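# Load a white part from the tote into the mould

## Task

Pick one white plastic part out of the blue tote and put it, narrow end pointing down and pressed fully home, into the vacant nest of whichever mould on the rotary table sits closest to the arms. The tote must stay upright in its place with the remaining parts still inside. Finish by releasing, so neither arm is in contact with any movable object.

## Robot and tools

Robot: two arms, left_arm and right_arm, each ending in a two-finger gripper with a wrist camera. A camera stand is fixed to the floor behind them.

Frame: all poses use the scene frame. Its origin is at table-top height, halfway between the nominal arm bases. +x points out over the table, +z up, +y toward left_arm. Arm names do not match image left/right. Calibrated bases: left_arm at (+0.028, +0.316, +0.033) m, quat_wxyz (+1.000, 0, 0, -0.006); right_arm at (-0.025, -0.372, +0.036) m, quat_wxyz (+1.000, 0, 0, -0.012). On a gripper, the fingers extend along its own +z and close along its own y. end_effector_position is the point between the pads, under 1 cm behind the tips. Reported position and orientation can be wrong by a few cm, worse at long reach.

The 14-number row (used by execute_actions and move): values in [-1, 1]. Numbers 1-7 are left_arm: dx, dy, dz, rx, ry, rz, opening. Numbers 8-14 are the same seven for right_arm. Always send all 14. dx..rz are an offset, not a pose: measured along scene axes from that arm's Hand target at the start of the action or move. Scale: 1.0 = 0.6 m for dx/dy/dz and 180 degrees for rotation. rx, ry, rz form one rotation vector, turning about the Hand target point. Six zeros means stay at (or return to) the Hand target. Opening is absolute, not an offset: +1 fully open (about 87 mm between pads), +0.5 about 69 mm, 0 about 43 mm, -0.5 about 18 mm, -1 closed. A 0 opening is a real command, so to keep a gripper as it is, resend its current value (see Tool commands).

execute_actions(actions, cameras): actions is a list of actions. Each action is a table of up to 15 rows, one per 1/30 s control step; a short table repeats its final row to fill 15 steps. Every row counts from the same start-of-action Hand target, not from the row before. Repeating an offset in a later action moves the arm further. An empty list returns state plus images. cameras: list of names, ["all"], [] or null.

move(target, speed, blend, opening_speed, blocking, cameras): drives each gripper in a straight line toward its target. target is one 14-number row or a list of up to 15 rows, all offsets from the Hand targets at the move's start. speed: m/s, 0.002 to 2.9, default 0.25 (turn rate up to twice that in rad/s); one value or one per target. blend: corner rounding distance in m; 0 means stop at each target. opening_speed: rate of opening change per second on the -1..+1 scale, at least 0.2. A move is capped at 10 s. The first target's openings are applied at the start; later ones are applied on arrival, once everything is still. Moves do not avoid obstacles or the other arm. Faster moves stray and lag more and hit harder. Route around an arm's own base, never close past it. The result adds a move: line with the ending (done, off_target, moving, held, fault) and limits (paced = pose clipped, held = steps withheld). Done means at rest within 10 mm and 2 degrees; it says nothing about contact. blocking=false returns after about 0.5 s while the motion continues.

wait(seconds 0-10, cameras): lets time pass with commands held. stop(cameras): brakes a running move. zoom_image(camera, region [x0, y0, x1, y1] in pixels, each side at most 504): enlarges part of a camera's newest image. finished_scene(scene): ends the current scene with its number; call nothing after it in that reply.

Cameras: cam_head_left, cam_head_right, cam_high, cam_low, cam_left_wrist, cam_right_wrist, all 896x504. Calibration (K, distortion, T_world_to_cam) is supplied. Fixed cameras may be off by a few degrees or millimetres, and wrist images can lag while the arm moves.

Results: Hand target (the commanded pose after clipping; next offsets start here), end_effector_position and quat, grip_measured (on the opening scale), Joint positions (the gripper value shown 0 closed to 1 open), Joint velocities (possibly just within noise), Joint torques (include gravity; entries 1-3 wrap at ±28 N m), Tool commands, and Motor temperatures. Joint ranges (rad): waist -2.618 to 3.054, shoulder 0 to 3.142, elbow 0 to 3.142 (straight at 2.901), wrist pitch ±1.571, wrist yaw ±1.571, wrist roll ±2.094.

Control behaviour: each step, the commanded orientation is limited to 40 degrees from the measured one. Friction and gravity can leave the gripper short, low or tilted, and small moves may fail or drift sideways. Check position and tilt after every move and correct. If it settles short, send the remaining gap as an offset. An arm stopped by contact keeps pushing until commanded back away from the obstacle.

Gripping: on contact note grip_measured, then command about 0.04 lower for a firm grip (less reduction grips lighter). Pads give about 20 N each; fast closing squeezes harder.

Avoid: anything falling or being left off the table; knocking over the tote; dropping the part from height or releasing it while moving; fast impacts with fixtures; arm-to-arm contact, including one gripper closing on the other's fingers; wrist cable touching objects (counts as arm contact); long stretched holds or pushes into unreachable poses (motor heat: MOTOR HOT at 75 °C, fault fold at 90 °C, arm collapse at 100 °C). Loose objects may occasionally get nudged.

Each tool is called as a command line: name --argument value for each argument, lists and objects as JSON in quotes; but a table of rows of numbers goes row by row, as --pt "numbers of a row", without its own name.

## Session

execute_actions --actions '[]'

Scene clock: 0.00 s.
left_arm: end_effector_position=(+0.3120, +0.2415, +0.2616) grip_measured=+1.000 end_effector_quat_wxyz=(+0.542, +0.103, +0.831, +0.070) | right_arm: end_effector_position=(+0.2310, -0.4574, +0.1255) grip_measured=+0.985 end_effector_quat_wxyz=(+0.450, +0.120, +0.878, -0.108)
Joint positions: left_arm=[-0.537 0.881 0.854 -0.45 -0.503 0.007 1] | right_arm=[-0.232 0.823 0.419 -0.208 0.095 -0.034 0.993]
Joint velocities: within noise
Joint torques (N m): no reading
Motor temperatures (°C): left_arm=[28 31 34 28 27 29 28] | right_arm=[29 32 37 28 27 28 31]
Heat: left arm: 34 °C; right arm: 37 °C.
Hand target: left_arm +0.3125, +0.2412, +0.2659; +0.547, +0.101, +0.829, +0.068 | right_arm +0.2344, -0.4583, +0.1320; +0.459, +0.120, +0.874, -0.109
Tool commands: left_gripper/opening=+1.0 right_gripper/opening=+1.0
camera_calibration:
cam_left_wrist: T_world_to_cam=[[-0.0995639, -0.970617, -0.219066, 0.319423], [-0.954538, 0.155336, -0.254417, 0.348673], [0.28097, 0.183776, -0.941957, 0.252936], [0, 0, 0, 1]] pos_world=[0.293557, 0.209393, 0.396937]
cam_right_wrist: T_world_to_cam=[[-0.315204, -0.944162, 0.0959412, -0.37519], [-0.94598, 0.304493, -0.111378, 0.397127], [0.0759456, -0.125865, -0.989136, 0.194348], [0, 0, 0, 1]] pos_world=[0.242653, -0.450701, 0.272464]

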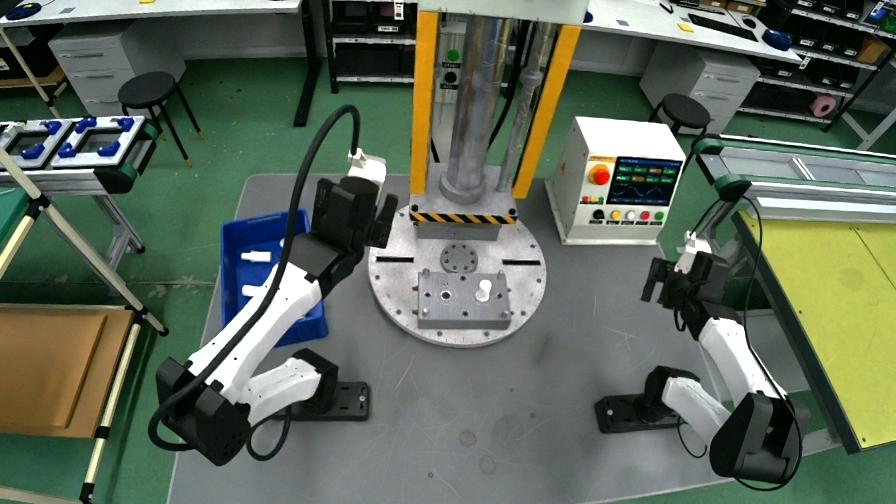

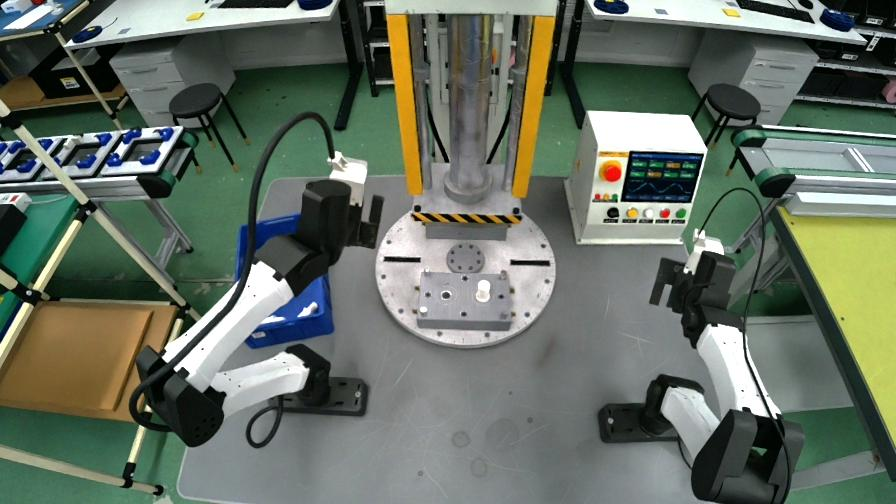

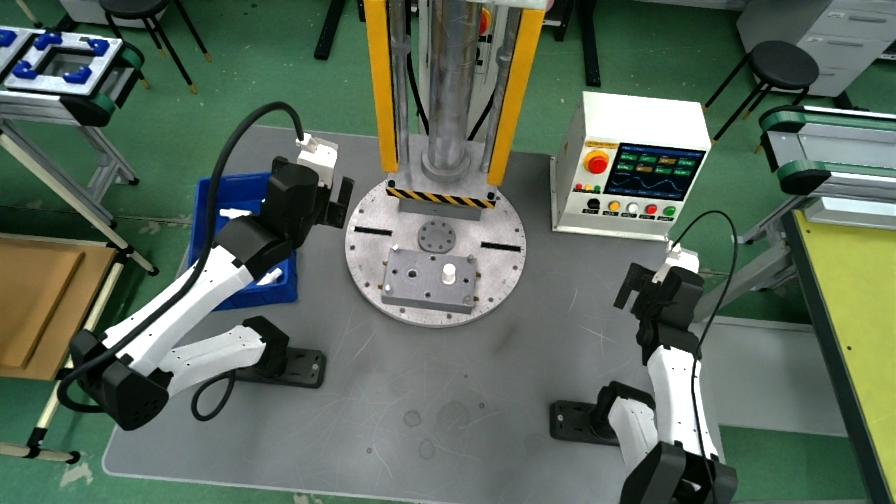

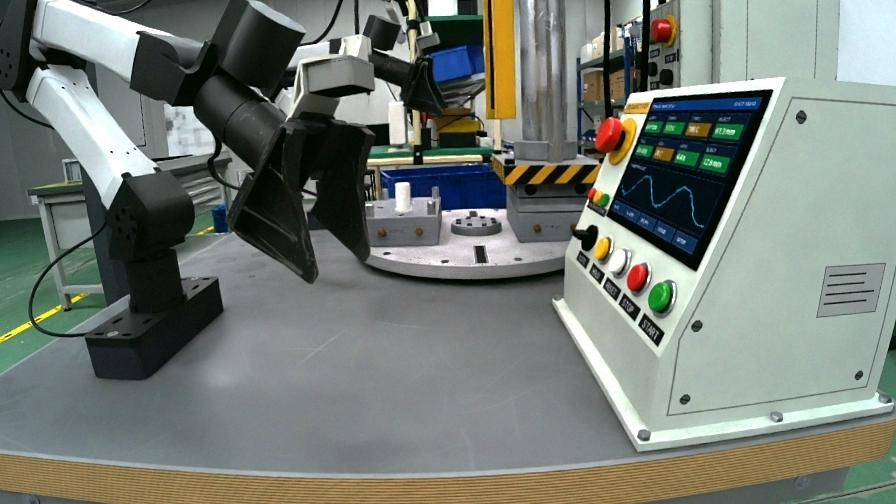

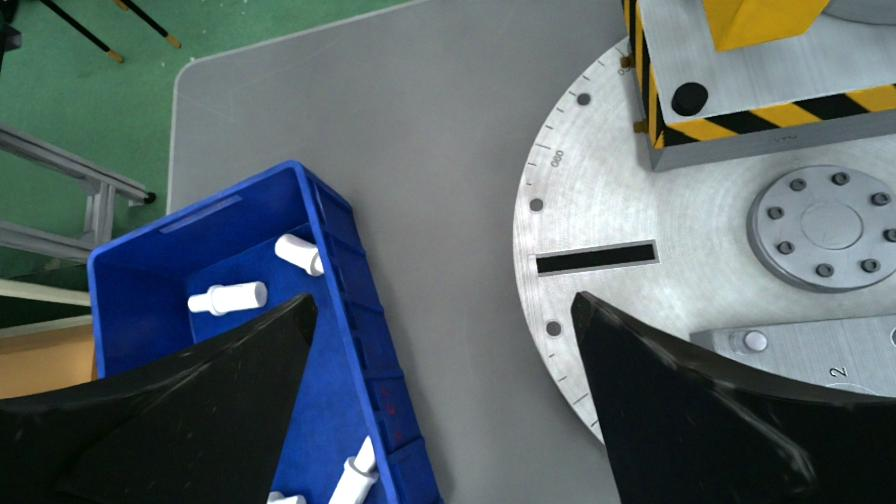

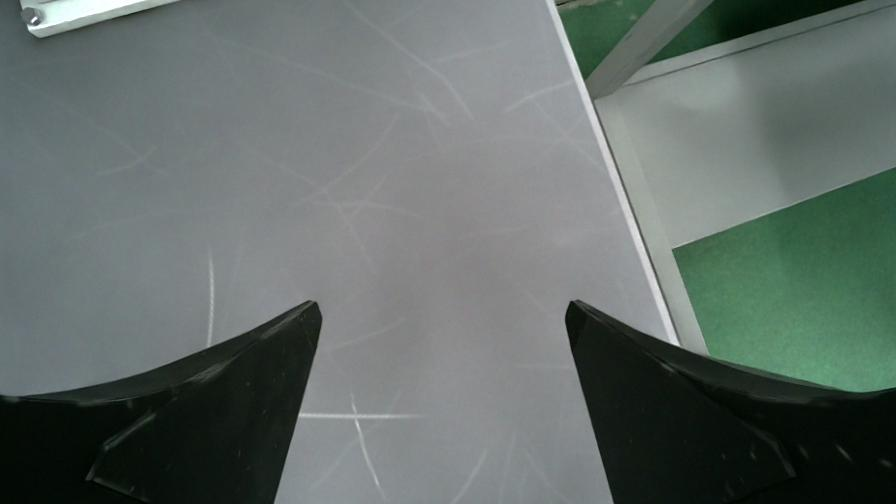

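zoom_image --camera "cam_high" --region '[360, 210, 510, 330]'

zoom_image --camera "cam_low" --region '[340, 160, 470, 260]'

zoom_image --camera "cam_head_right" --region '[400, 250, 530, 340]'

zoom_image --camera "cam_left_wrist" --region '[80, 150, 460, 504]'

Scaled by 3.360 from the camera's 896x504 image, which has a finer 1280x720 frame.

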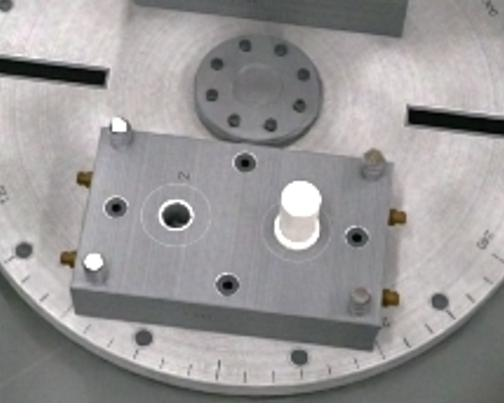

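Scaled by 3.877 from the camera's 896x504 image, which has a finer 1280x720 frame.

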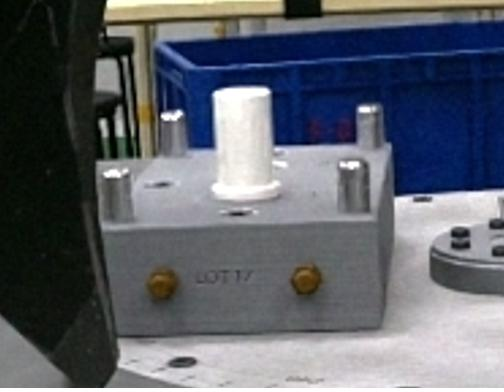

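Scaled by 3.877 from the camera's 896x504 image, which has a finer 1280x720 frame.

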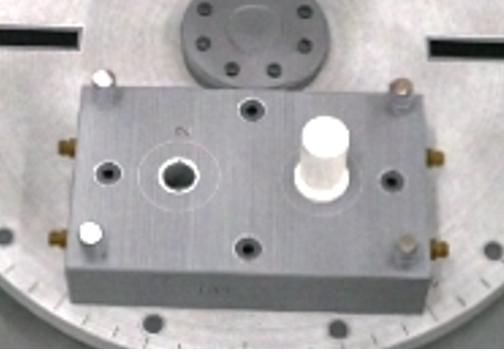

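Scaled by 1.326 from the camera's 896x504 image, which has a finer 1280x720 frame.

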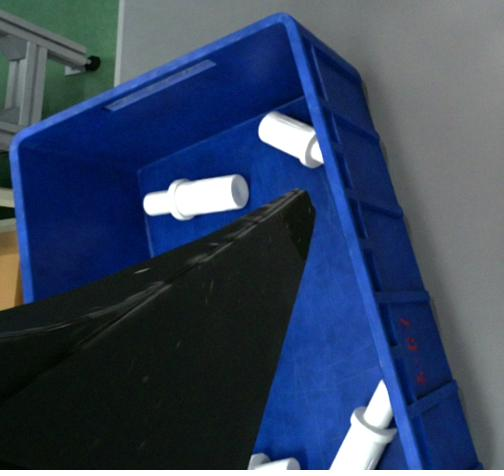

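move --target '[-0.0875, 0.3313, 0.1235, -0.0836, 0.0392, 0.2121, 1, -0.09, 0, 0.03, 0, 0, 0, 1]' --speed 0.15 --cameras '["all"]'

Scene clock: 150.40 s.
left_arm: end_effector_position=(+0.2598, +0.4395, +0.3339) grip_measured=+1.000 end_effector_quat_wxyz=(+0.449, -0.246, +0.849, +0.130) | right_arm: end_effector_position=(+0.1788, -0.4578, +0.1386) grip_measured=+0.985 end_effector_quat_wxyz=(+0.448, +0.126, +0.879, -0.108)
Joint positions: left_arm=[0.435 0.983 1.347 -0.967 -0.116 -0.079 1] | right_arm=[-0.364 0.52 0.419 -0.512 -0.007 -0.099 0.993]
Joint torques (N m): left_arm=[1.37 -0.72 10.02 1.65 0.18 0.1] | right_arm=[-0.94 -0.38 9.51 1.95 -0.05 -0.11]
Motor temperatures (°C): left_arm=[28 31 45 35 27 29 28] | right_arm=[29 32 48 38 27 28 31]
Heat: left arm: 45 °C; right arm: 48 °C.
Hand target: left_arm +0.2599, +0.4400, +0.3401; +0.452, -0.242, +0.849, +0.129 | right_arm +0.1804, -0.4583, +0.1500; +0.458, +0.120, +0.874, -0.109
Off the commanded pose: left_arm 0.006 m, 1 deg | right_arm 0.012 m, 1 deg.
move: off_target (right_arm)
camera_calibration:
cam_left_wrist: T_world_to_cam=[[0.531713, -0.846876, 0.00904713, 0.227704], [-0.842856, -0.530174, -0.0922491, 0.504538], [0.0829201, 0.0414246, -0.995695, 0.431266], [0, 0, 0, 1]] pos_world=[0.268419, 0.442465, 0.473893]
cam_right_wrist: T_world_to_cam=[[-0.324441, -0.941613, 0.0900174, -0.389567], [-0.943126, 0.31473, -0.107041, 0.352968], [0.0724601, -0.119626, -0.990171, 0.214812], [0, 0, 0, 1]] pos_world=[0.190937, -0.452213, 0.28555]

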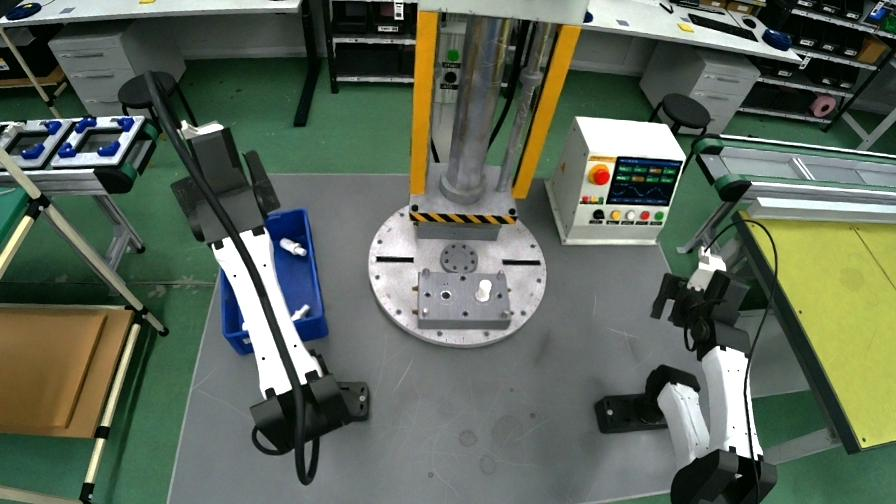

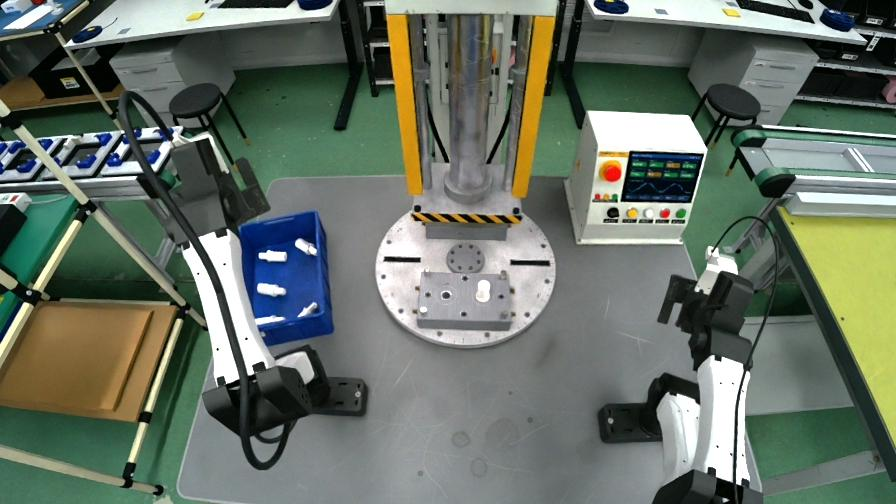

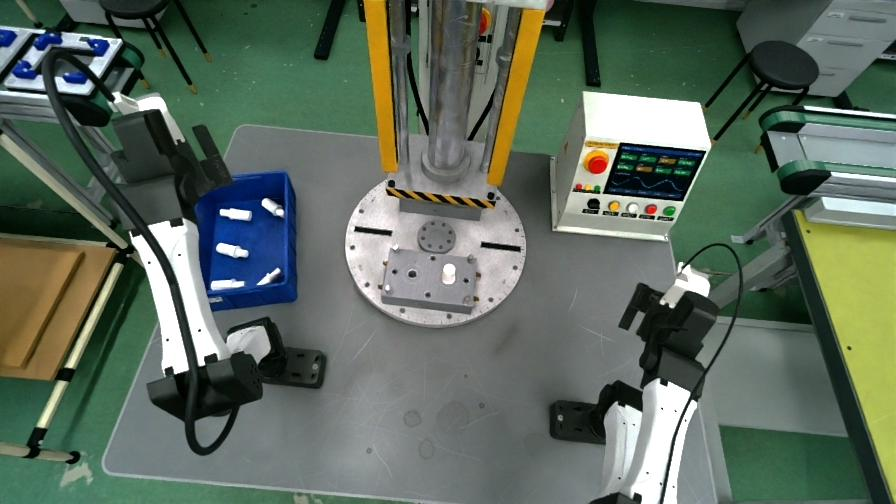

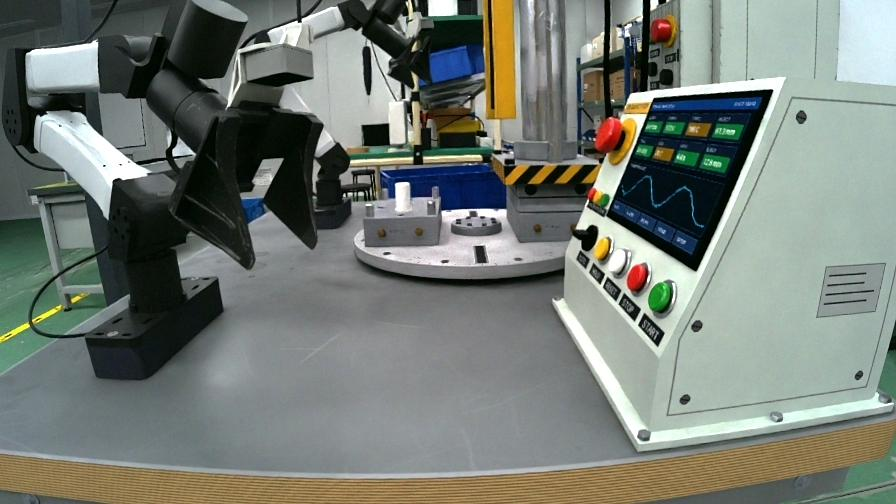

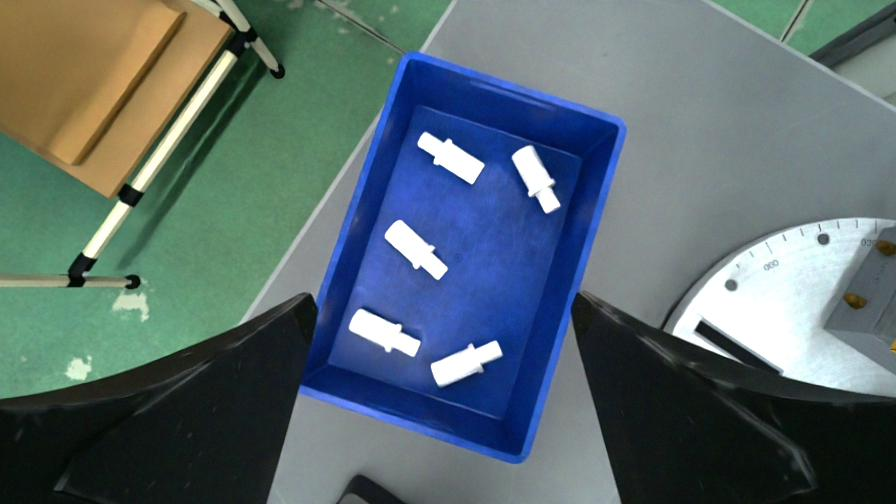

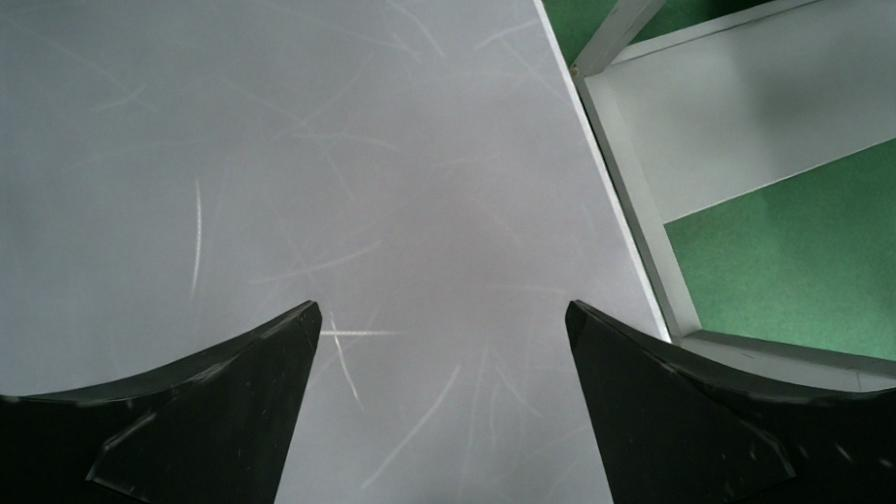

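zoom_image --camera "cam_left_wrist" --region '[300, 40, 640, 470]'

zoom_image --camera "cam_left_wrist" --region '[370, 205, 460, 295]'

Scaled by 1.172 from the camera's 896x504 image, which has a finer 1280x720 frame.

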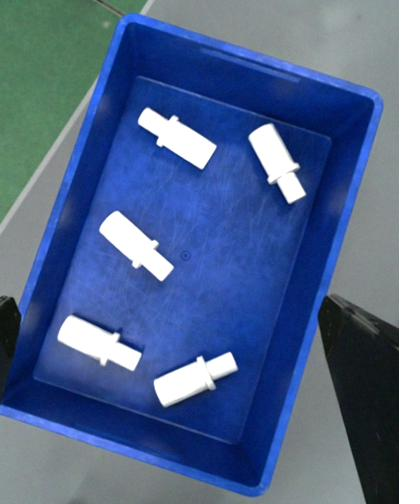

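Scaled by 5.600 from the camera's 896x504 image, which has a finer 1280x720 frame.

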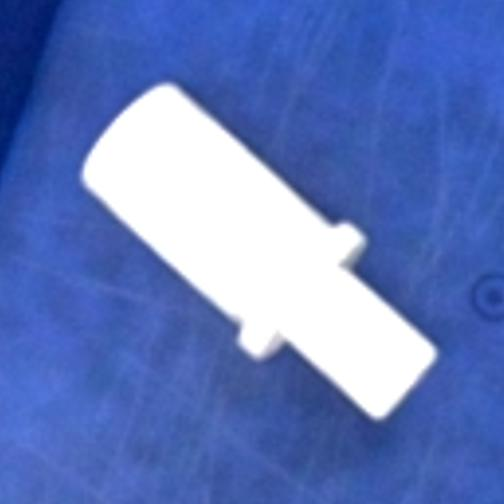

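move --target '[0.053, 0.1028, -0.3, -0.1471, 0.0993, 0.2612, 0.1, 0, 0, 0, 0, 0, 0, 1]' --speed 0.15 --cameras '["cam_left_wrist", "cam_high", "cam_head_left"]'

Scene clock: 293.37 s.
left_arm: end_effector_position=(+0.2901, +0.4953, +0.1564) grip_measured=+0.100 end_effector_quat_wxyz=(+0.164, -0.621, +0.755, +0.132) | right_arm: end_effector_position=(+0.1787, -0.4578, +0.1386) grip_measured=+0.985 end_effector_quat_wxyz=(+0.448, +0.126, +0.879, -0.108)
Joint positions: left_arm=[0.53 1.573 1.31 -1.018 -0.315 -0.813 0.55] | right_arm=[-0.364 0.52 0.419 -0.513 -0.007 -0.099 0.993]
Joint torques (N m): left_arm=[1.33 -5.01 10.39 0.76 -0.29 -0.08] | right_arm=[-0.99 -0.29 9.57 1.93 -0.04 -0.1]
Motor temperatures (°C): left_arm=[28 30 49 37 27 29 28] | right_arm=[29 32 54 39 27 28 31]
Heat: left arm: 49 °C; right arm: 54 °C.
Hand target: left_arm +0.2918, +0.5016, +0.1600; +0.166, -0.628, +0.747, +0.139 | right_arm +0.1804, -0.4584, +0.1500; +0.458, +0.120, +0.874, -0.109
Off the commanded pose: left_arm 0.008 m, 1 deg | right_arm 0.012 m, 1 deg.
move: off_target (right_arm)
camera_calibration:
cam_left_wrist: T_world_to_cam=[[0.98158, -0.190598, 0.0131336, -0.195761], [-0.176801, -0.880174, 0.440495, 0.440145], [-0.0723977, -0.434703, -0.897659, 0.515198], [0, 0, 0, 1]] pos_world=[0.307272, 0.574051, 0.271162]
Images, in order (width x height): cam_head_left 896x504, cam_high 896x504, cam_left_wrist 896x504.

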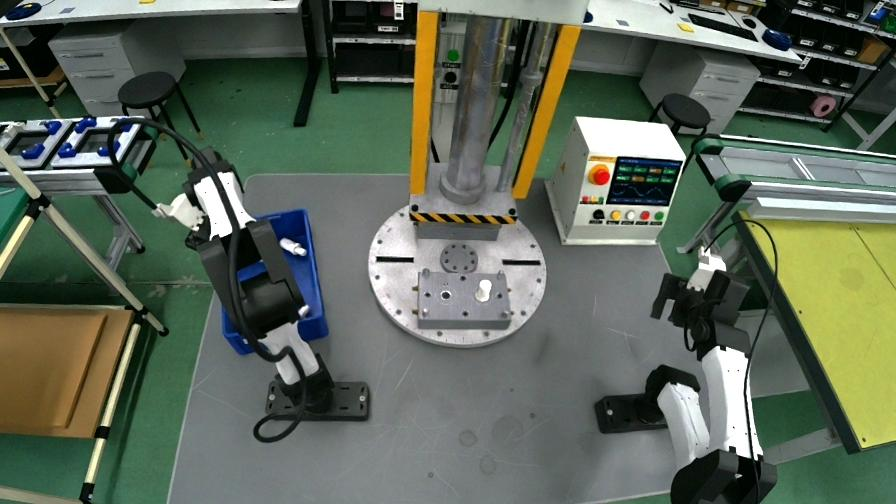

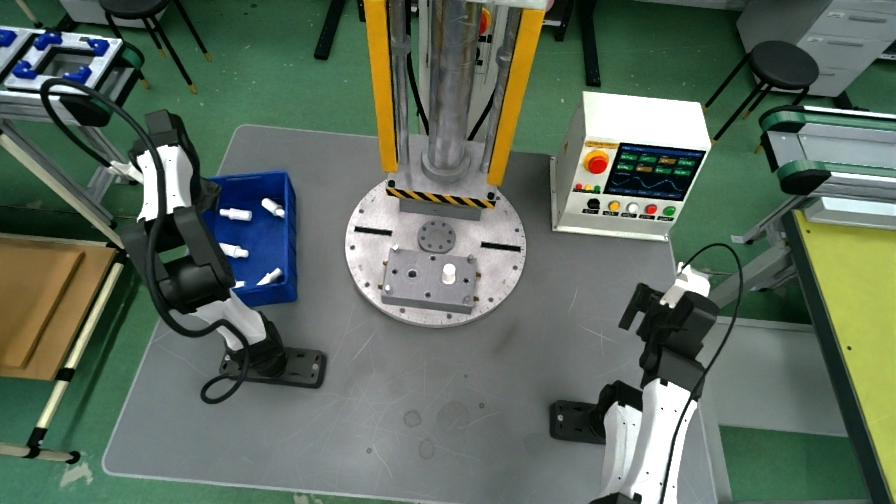

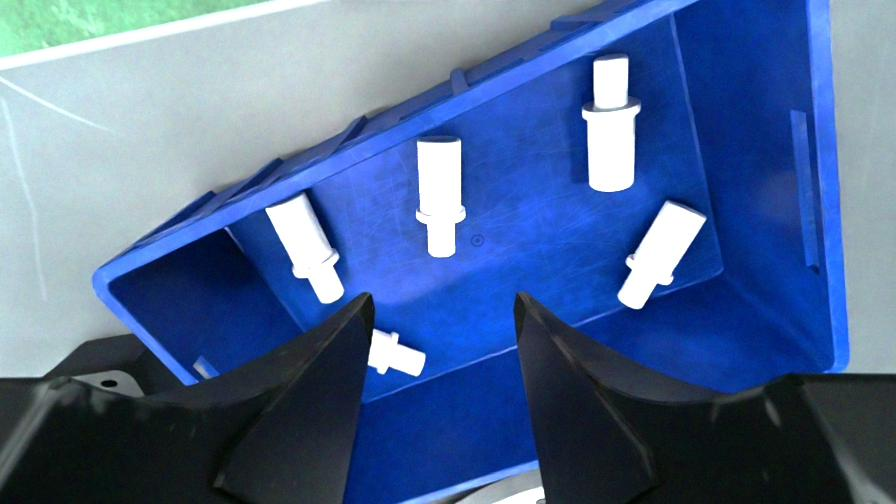

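move --target '[-0.0035, 0.0082, -0.165, 0, 0, 0, 0.1, 0, 0, 0, 0, 0, 0, 1]' --speed 0.1 --cameras '["cam_left_wrist", "cam_head_left"]'

Scene clock: 319.10 s.
left_arm: end_effector_position=(+0.2919, +0.5025, +0.0667) grip_measured=+0.100 end_effector_quat_wxyz=(+0.168, -0.628, +0.748, +0.133) | right_arm: end_effector_position=(+0.1787, -0.4578, +0.1386) grip_measured=+0.985 end_effector_quat_wxyz=(+0.448, +0.126, +0.879, -0.108)
Joint positions: left_arm=[0.547 1.653 1.027 -0.643 -0.315 -0.813 0.55] | right_arm=[-0.364 0.52 0.419 -0.513 -0.007 -0.099 0.993]
Joint torques (N m): left_arm=[1.39 -5.35 6.63 1.04 -0.23 0.08] | right_arm=[-0.88 -0.28 9.51 1.94 -0.05 -0.11]
Heat: left arm: 47 °C; right arm: 54 °C.
Hand target: left_arm +0.2897, +0.5066, +0.0611; +0.166, -0.628, +0.747, +0.139 | right_arm +0.1804, -0.4584, +0.1500; +0.458, +0.120, +0.874, -0.109
Off the commanded pose: left_arm 0.007 m, 1 deg | right_arm 0.012 m, 1 deg.
move: off_target (right_arm)
camera_calibration:
cam_left_wrist: T_world_to_cam=[[0.984474, -0.174133, 0.022092, -0.204686], [-0.166382, -0.885657, 0.433506, 0.486417], [-0.0559219, -0.430452, -0.90088, 0.43124], [0, 0, 0, 1]] pos_world=[0.306556, 0.580784, 0.182153]
Images, in order (width x height): cam_head_left 896x504, cam_left_wrist 896x504.

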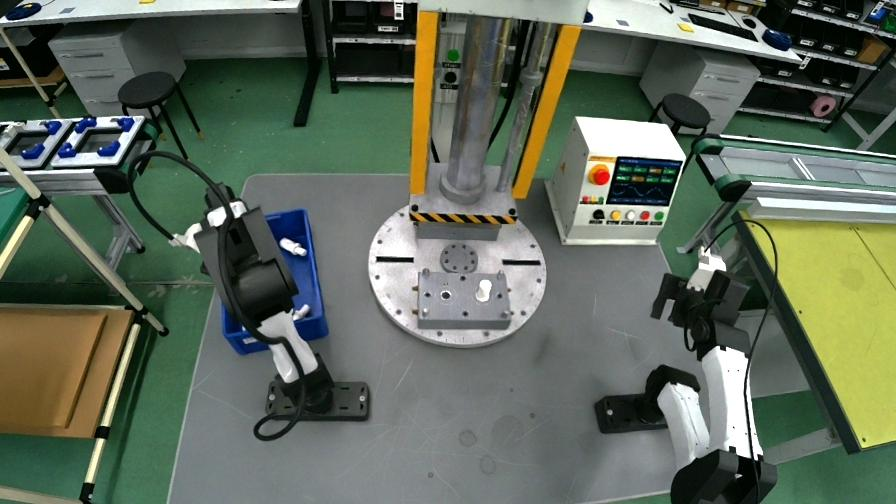

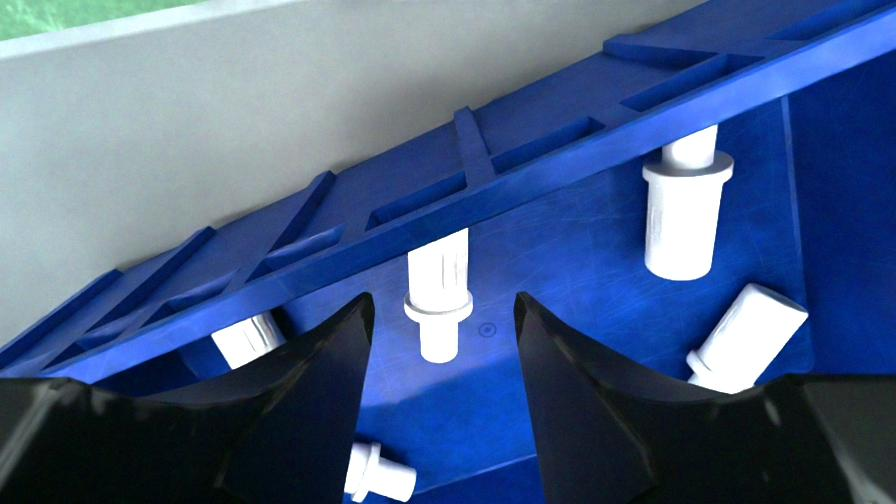

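move --target '[-0.0047, -0.0038, 0.03, 0.0821, -0.01425, 0, 0.0, 0, 0, 0, 0, 0, 0, 1]' --speed 0.1 --cameras '["cam_left_wrist", "cam_head_left", "cam_head_right"]'

Scene clock: 366.97 s.
left_arm: end_effector_position=(+0.2848, +0.5016, +0.0718) grip_measured=+0.000 end_effector_quat_wxyz=(+0.242, -0.602, +0.730, +0.215) | right_arm: end_effector_position=(+0.1787, -0.4578, +0.1386) grip_measured=+0.985 end_effector_quat_wxyz=(+0.448, +0.126, +0.879, -0.108)
Joint positions: left_arm=[0.435 1.546 0.873 -0.497 -0.539 -0.843 0.5] | right_arm=[-0.364 0.52 0.419 -0.513 -0.007 -0.099 0.993]
Joint torques (N m): left_arm=[0.12 -7.54 6.31 1.21 -0.48 -0.09] | right_arm=[-0.87 -0.32 9.5 1.97 -0.05 -0.08]
Motor temperatures (°C): left_arm=[28 34 45 35 27 29 28] | right_arm=[29 32 55 40 27 28 31]
Heat: left arm: 45 °C; right arm: 55 °C.
Hand target: left_arm +0.2869, +0.5043, +0.0790; +0.262, -0.604, +0.720, +0.220 | right_arm +0.1804, -0.4584, +0.1500; +0.458, +0.120, +0.874, -0.109
Off the commanded pose: left_arm 0.008 m, 3 deg | right_arm 0.012 m, 1 deg.
move: off_target (left_arm, right_arm)
camera_calibration:
cam_left_wrist: T_world_to_cam=[[0.983034, -0.182948, -0.0132071, -0.190657], [-0.175666, -0.959731, 0.21922, 0.537464], [-0.052781, -0.21318, -0.975586, 0.330567], [0, 0, 0, 1]] pos_world=[0.299284, 0.551412, 0.202156]
Images, in order (width x height): cam_head_left 896x504, cam_head_right 896x504, cam_left_wrist 896x504.

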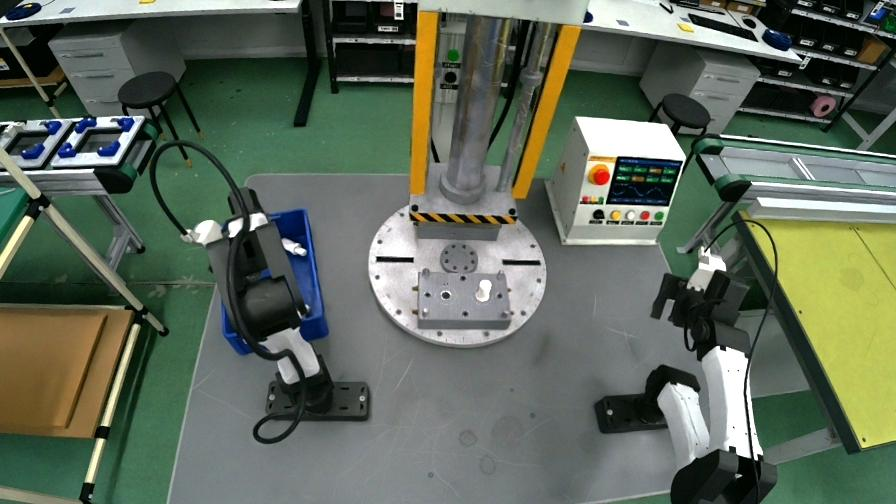

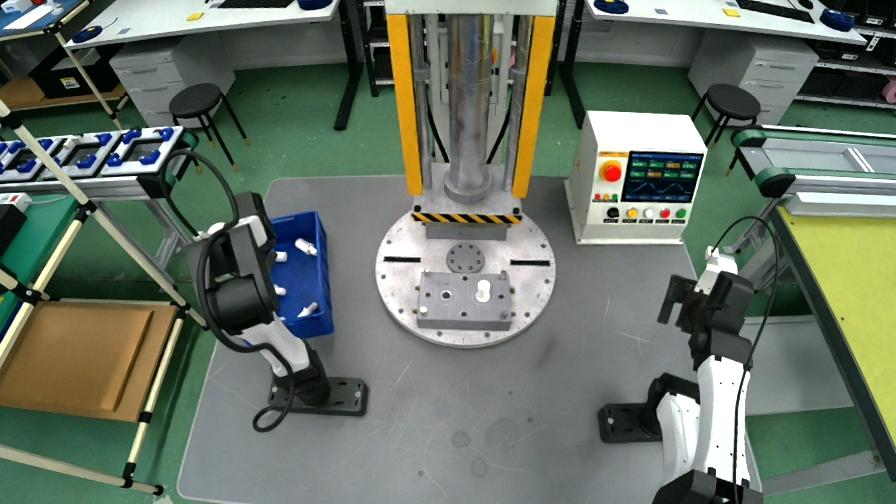

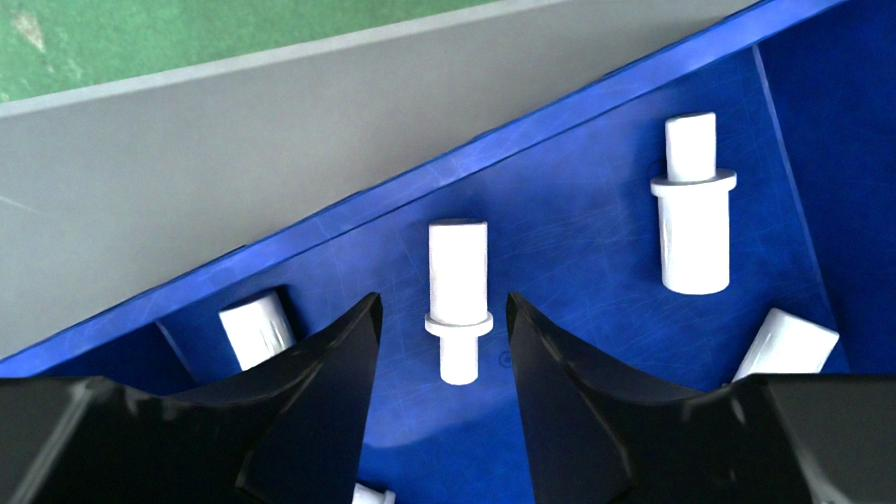

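move --target '[0.0098, -0.0018, -0.065, 0, 0, 0, 0.0, 0, 0, 0, 0, 0, 0, 1]' --speed 0.06 --cameras '["cam_left_wrist"]'

Scene clock: 384.43 s.
left_arm: end_effector_position=(+0.2932, +0.5020, +0.0442) grip_measured=+0.000 end_effector_quat_wxyz=(+0.260, -0.604, +0.724, +0.211) | right_arm: end_effector_position=(+0.1787, -0.4578, +0.1386) grip_measured=+0.985 end_effector_quat_wxyz=(+0.448, +0.126, +0.879, -0.108)
Joint positions: left_arm=[0.424 1.607 0.797 -0.328 -0.545 -0.857 0.5] | right_arm=[-0.364 0.52 0.419 -0.513 -0.007 -0.099 0.993]
Joint torques (N m): left_arm=[0.06 -4.68 6.15 1.23 -0.5 -0.09] | right_arm=[-0.94 -0.25 9.47 1.95 -0.06 -0.11]
Motor temperatures (°C): left_arm=[28 36 44 34 28 29 28] | right_arm=[29 32 55 40 27 28 31]
Heat: left arm: 44 °C; right arm: 55 °C.
Hand target: left_arm +0.2928, +0.5032, +0.0401; +0.262, -0.604, +0.720, +0.220 | right_arm +0.1804, -0.4584, +0.1500; +0.458, +0.120, +0.874, -0.109
Off the commanded pose: left_arm 0.004 m, 1 deg | right_arm 0.012 m, 1 deg.
move: off_target (right_arm)
camera_calibration:
cam_left_wrist: T_world_to_cam=[[0.983145, -0.181864, 0.0187618, -0.20121], [-0.181957, -0.963273, 0.197474, 0.54994], [-0.0178407, -0.197559, -0.980129, 0.286273], [0, 0, 0, 1]] pos_world=[0.302991, 0.549706, 0.175761]
Images, in order (width x height): cam_left_wrist 896x504.

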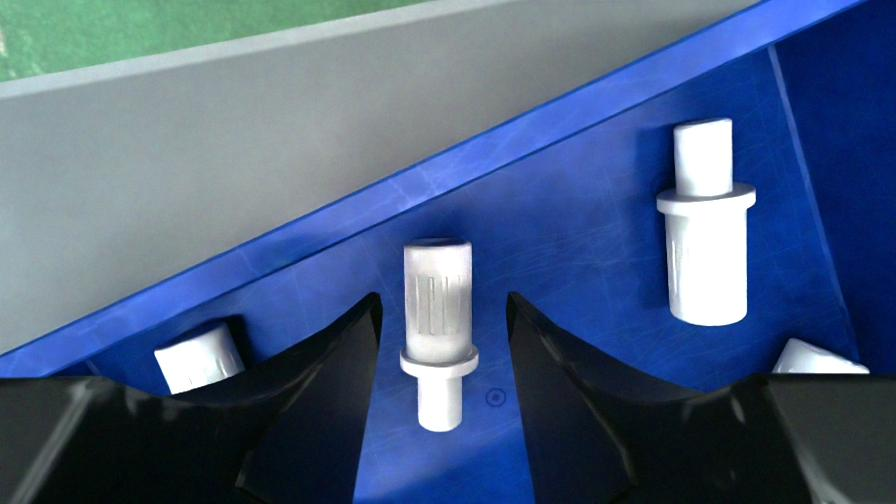

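execute_actions --actions '[]' --cameras '["cam_left_wrist", "cam_low"]'

Scene clock: 414.60 s.
left_arm: end_effector_position=(+0.2933, +0.5021, +0.0442) grip_measured=+0.000 end_effector_quat_wxyz=(+0.260, -0.604, +0.724, +0.211) | right_arm: end_effector_position=(+0.1787, -0.4578, +0.1386) grip_measured=+0.985 end_effector_quat_wxyz=(+0.448, +0.126, +0.879, -0.108)
Joint positions: left_arm=[0.424 1.607 0.797 -0.328 -0.545 -0.857 0.5] | right_arm=[-0.364 0.52 0.419 -0.513 -0.007 -0.099 0.993]
Joint velocities: within noise
Joint torques (N m): left_arm=[0.05 -4.71 6.16 1.25 -0.49 -0.08] | right_arm=[-0.87 -0.35 9.57 1.94 -0.08 -0.09]
Motor temperatures (°C): left_arm=[28 34 44 35 28 29 28] | right_arm=[29 32 56 40 27 28 31]
Heat: left arm: 44 °C; right arm: 56 °C.
Hand target: left_arm +0.2928, +0.5032, +0.0401; +0.262, -0.604, +0.720, +0.220 | right_arm +0.1804, -0.4584, +0.1500; +0.458, +0.120, +0.874, -0.109
Tool commands: left_gripper/opening=+0.0 right_gripper/opening=+1.0
Off the commanded pose: left_arm 0.004 m, 1 deg | right_arm 0.012 m, 1 deg.
camera_calibration:
cam_left_wrist: T_world_to_cam=[[0.983135, -0.181888, 0.0190487, -0.201228], [-0.18204, -0.963292, 0.197306, 0.550102], [-0.0175381, -0.197446, -0.980157, 0.286144], [0, 0, 0, 1]] pos_world=[0.302993, 0.549806, 0.175761]
Images, in order (width x height): cam_low 896x504, cam_left_wrist 896x504.

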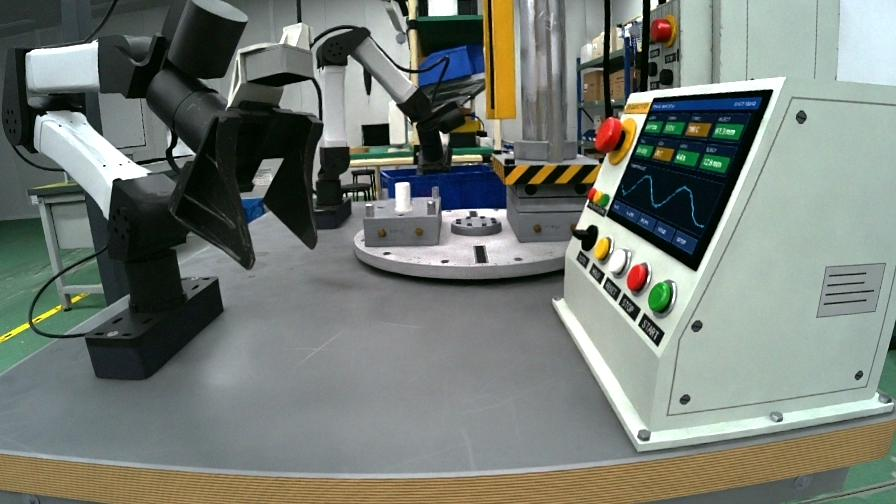

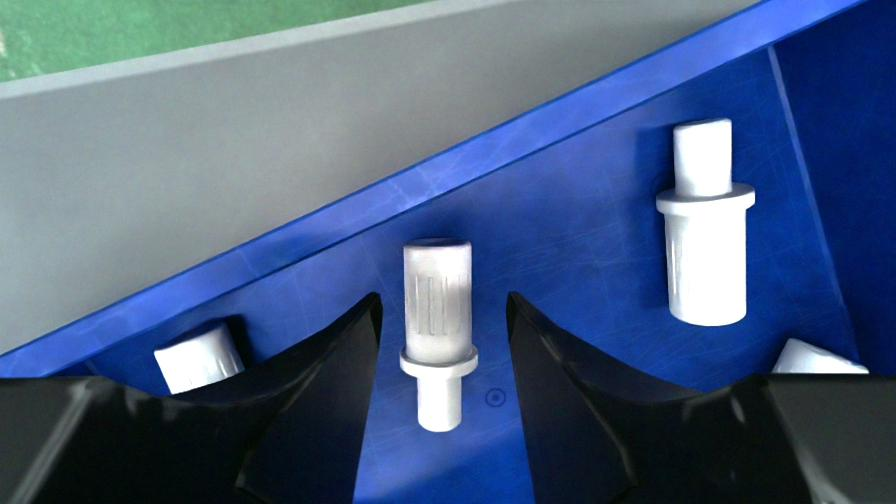

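move --target '[-0.0033, -0.0025, -0.036, 0,0,0, 0.0, 0,0,0,0,0,0,1]' --speed 0.03 --cameras '["cam_left_wrist"]'

Scene clock: 425.50 s.
left_arm: end_effector_position=(+0.2915, +0.5013, +0.0227) grip_measured=+0.000 end_effector_quat_wxyz=(+0.260, -0.605, +0.723, +0.211) | right_arm: end_effector_position=(+0.1787, -0.4578, +0.1386) grip_measured=+0.985 end_effector_quat_wxyz=(+0.448, +0.126, +0.879, -0.108)
Joint positions: left_arm=[0.424 1.655 0.745 -0.228 -0.545 -0.86 0.5] | right_arm=[-0.364 0.52 0.419 -0.513 -0.007 -0.099 0.993]
Joint torques (N m): left_arm=[-0.14 -4.75 5.71 1.22 -0.49 -0.08] | right_arm=[-0.92 -0.32 9.59 1.93 -0.05 -0.13]
Motor temperatures (°C): left_arm=[28 34 44 35 28 29 28] | right_arm=[29 32 56 40 27 28 31]
Heat: left arm: 44 °C; right arm: 56 °C.
Hand target: left_arm +0.2907, +0.5017, +0.0185; +0.262, -0.604, +0.719, +0.220 | right_arm +0.1804, -0.4584, +0.1500; +0.458, +0.120, +0.874, -0.109
Off the commanded pose: left_arm 0.004 m, 1 deg | right_arm 0.012 m, 1 deg.
move: off_target (right_arm)
camera_calibration:
cam_left_wrist: T_world_to_cam=[[0.983599, -0.179267, 0.01992, -0.20062], [-0.179646, -0.963769, 0.19717, 0.552736], [-0.0161476, -0.197514, -0.980167, 0.264595], [0, 0, 0, 1]] pos_world=[0.300898, 0.549007, 0.154361]
Images, in order (width x height): cam_left_wrist 896x504.

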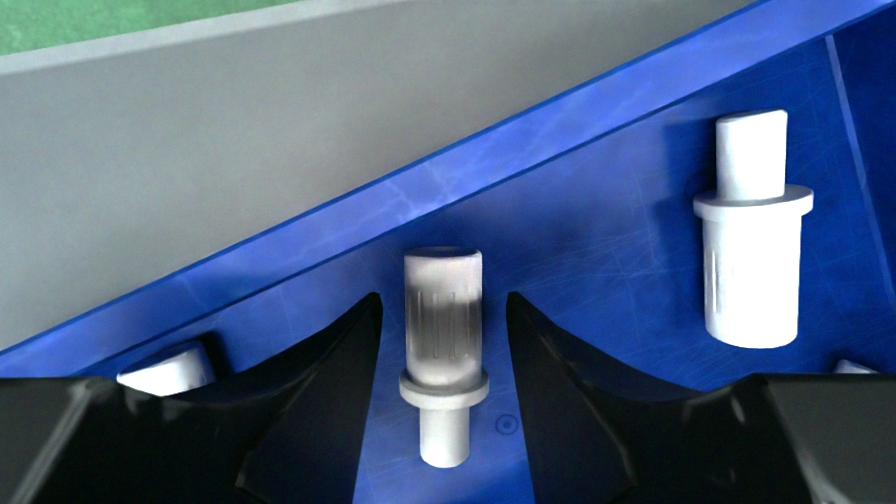

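move --target '[0,0,0,0,0,0,-0.5,0,0,0,0,0,0,1]' --opening_speed 0.3 --cameras '["cam_left_wrist"]'

zoom_image --camera "cam_left_wrist" --region '[340, 220, 560, 480]'

Scene clock: 440.00 s.
left_arm: end_effector_position=(+0.2916, +0.5014, +0.0228) grip_measured=-0.345 end_effector_quat_wxyz=(+0.260, -0.605, +0.723, +0.211) | right_arm: end_effector_position=(+0.1787, -0.4578, +0.1386) grip_measured=+0.985 end_effector_quat_wxyz=(+0.448, +0.126, +0.879, -0.108)
Joint positions: left_arm=[0.424 1.655 0.745 -0.227 -0.545 -0.86 0.328] | right_arm=[-0.364 0.52 0.419 -0.513 -0.007 -0.099 0.993]
Joint torques (N m): left_arm=[-0.13 -4.75 5.75 1.25 -0.5 -0.08] | right_arm=[-0.84 -0.2 9.61 1.94 -0.08 -0.11]
Motor temperatures (°C): left_arm=[28 33 43 35 28 29 28] | right_arm=[29 32 56 40 27 28 31]
Heat: left arm: 43 °C; right arm: 56 °C.
Hand target: left_arm +0.2908, +0.5017, +0.0185; +0.262, -0.604, +0.719, +0.220 | right_arm +0.1804, -0.4584, +0.1500; +0.458, +0.120, +0.874, -0.109
Off the commanded pose: left_arm 0.004 m, 1 deg | right_arm 0.012 m, 1 deg.
move: off_target (right_arm)
camera_calibration:
cam_left_wrist: T_world_to_cam=[[0.983593, -0.179224, 0.0205579, -0.200824], [-0.179737, -0.96384, 0.196743, 0.552985], [-0.0154466, -0.19721, -0.98024, 0.26425], [0, 0, 0, 1]] pos_world=[0.301003, 0.549109, 0.154361]
Images, in order (width x height): cam_left_wrist 896x504.

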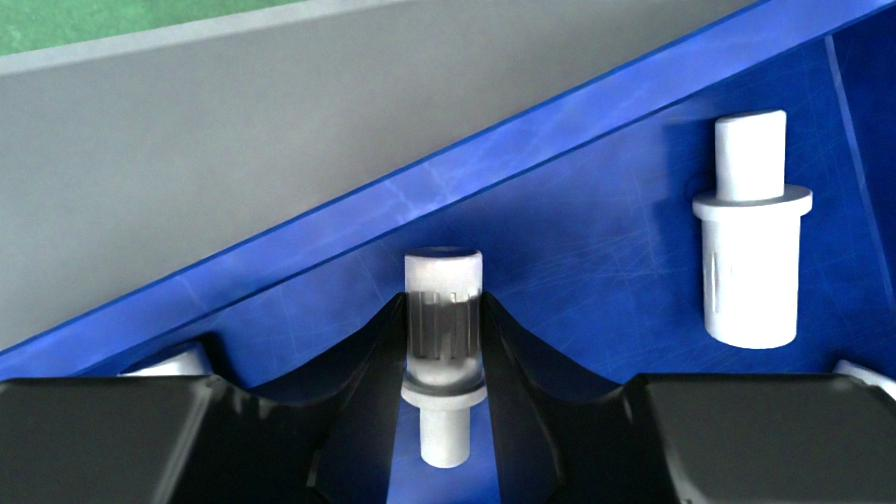

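Scaled by 1.938 from the camera's 896x504 image, which has a finer 1280x720 frame.

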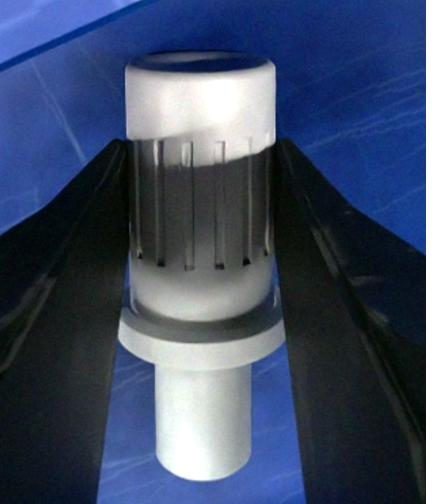

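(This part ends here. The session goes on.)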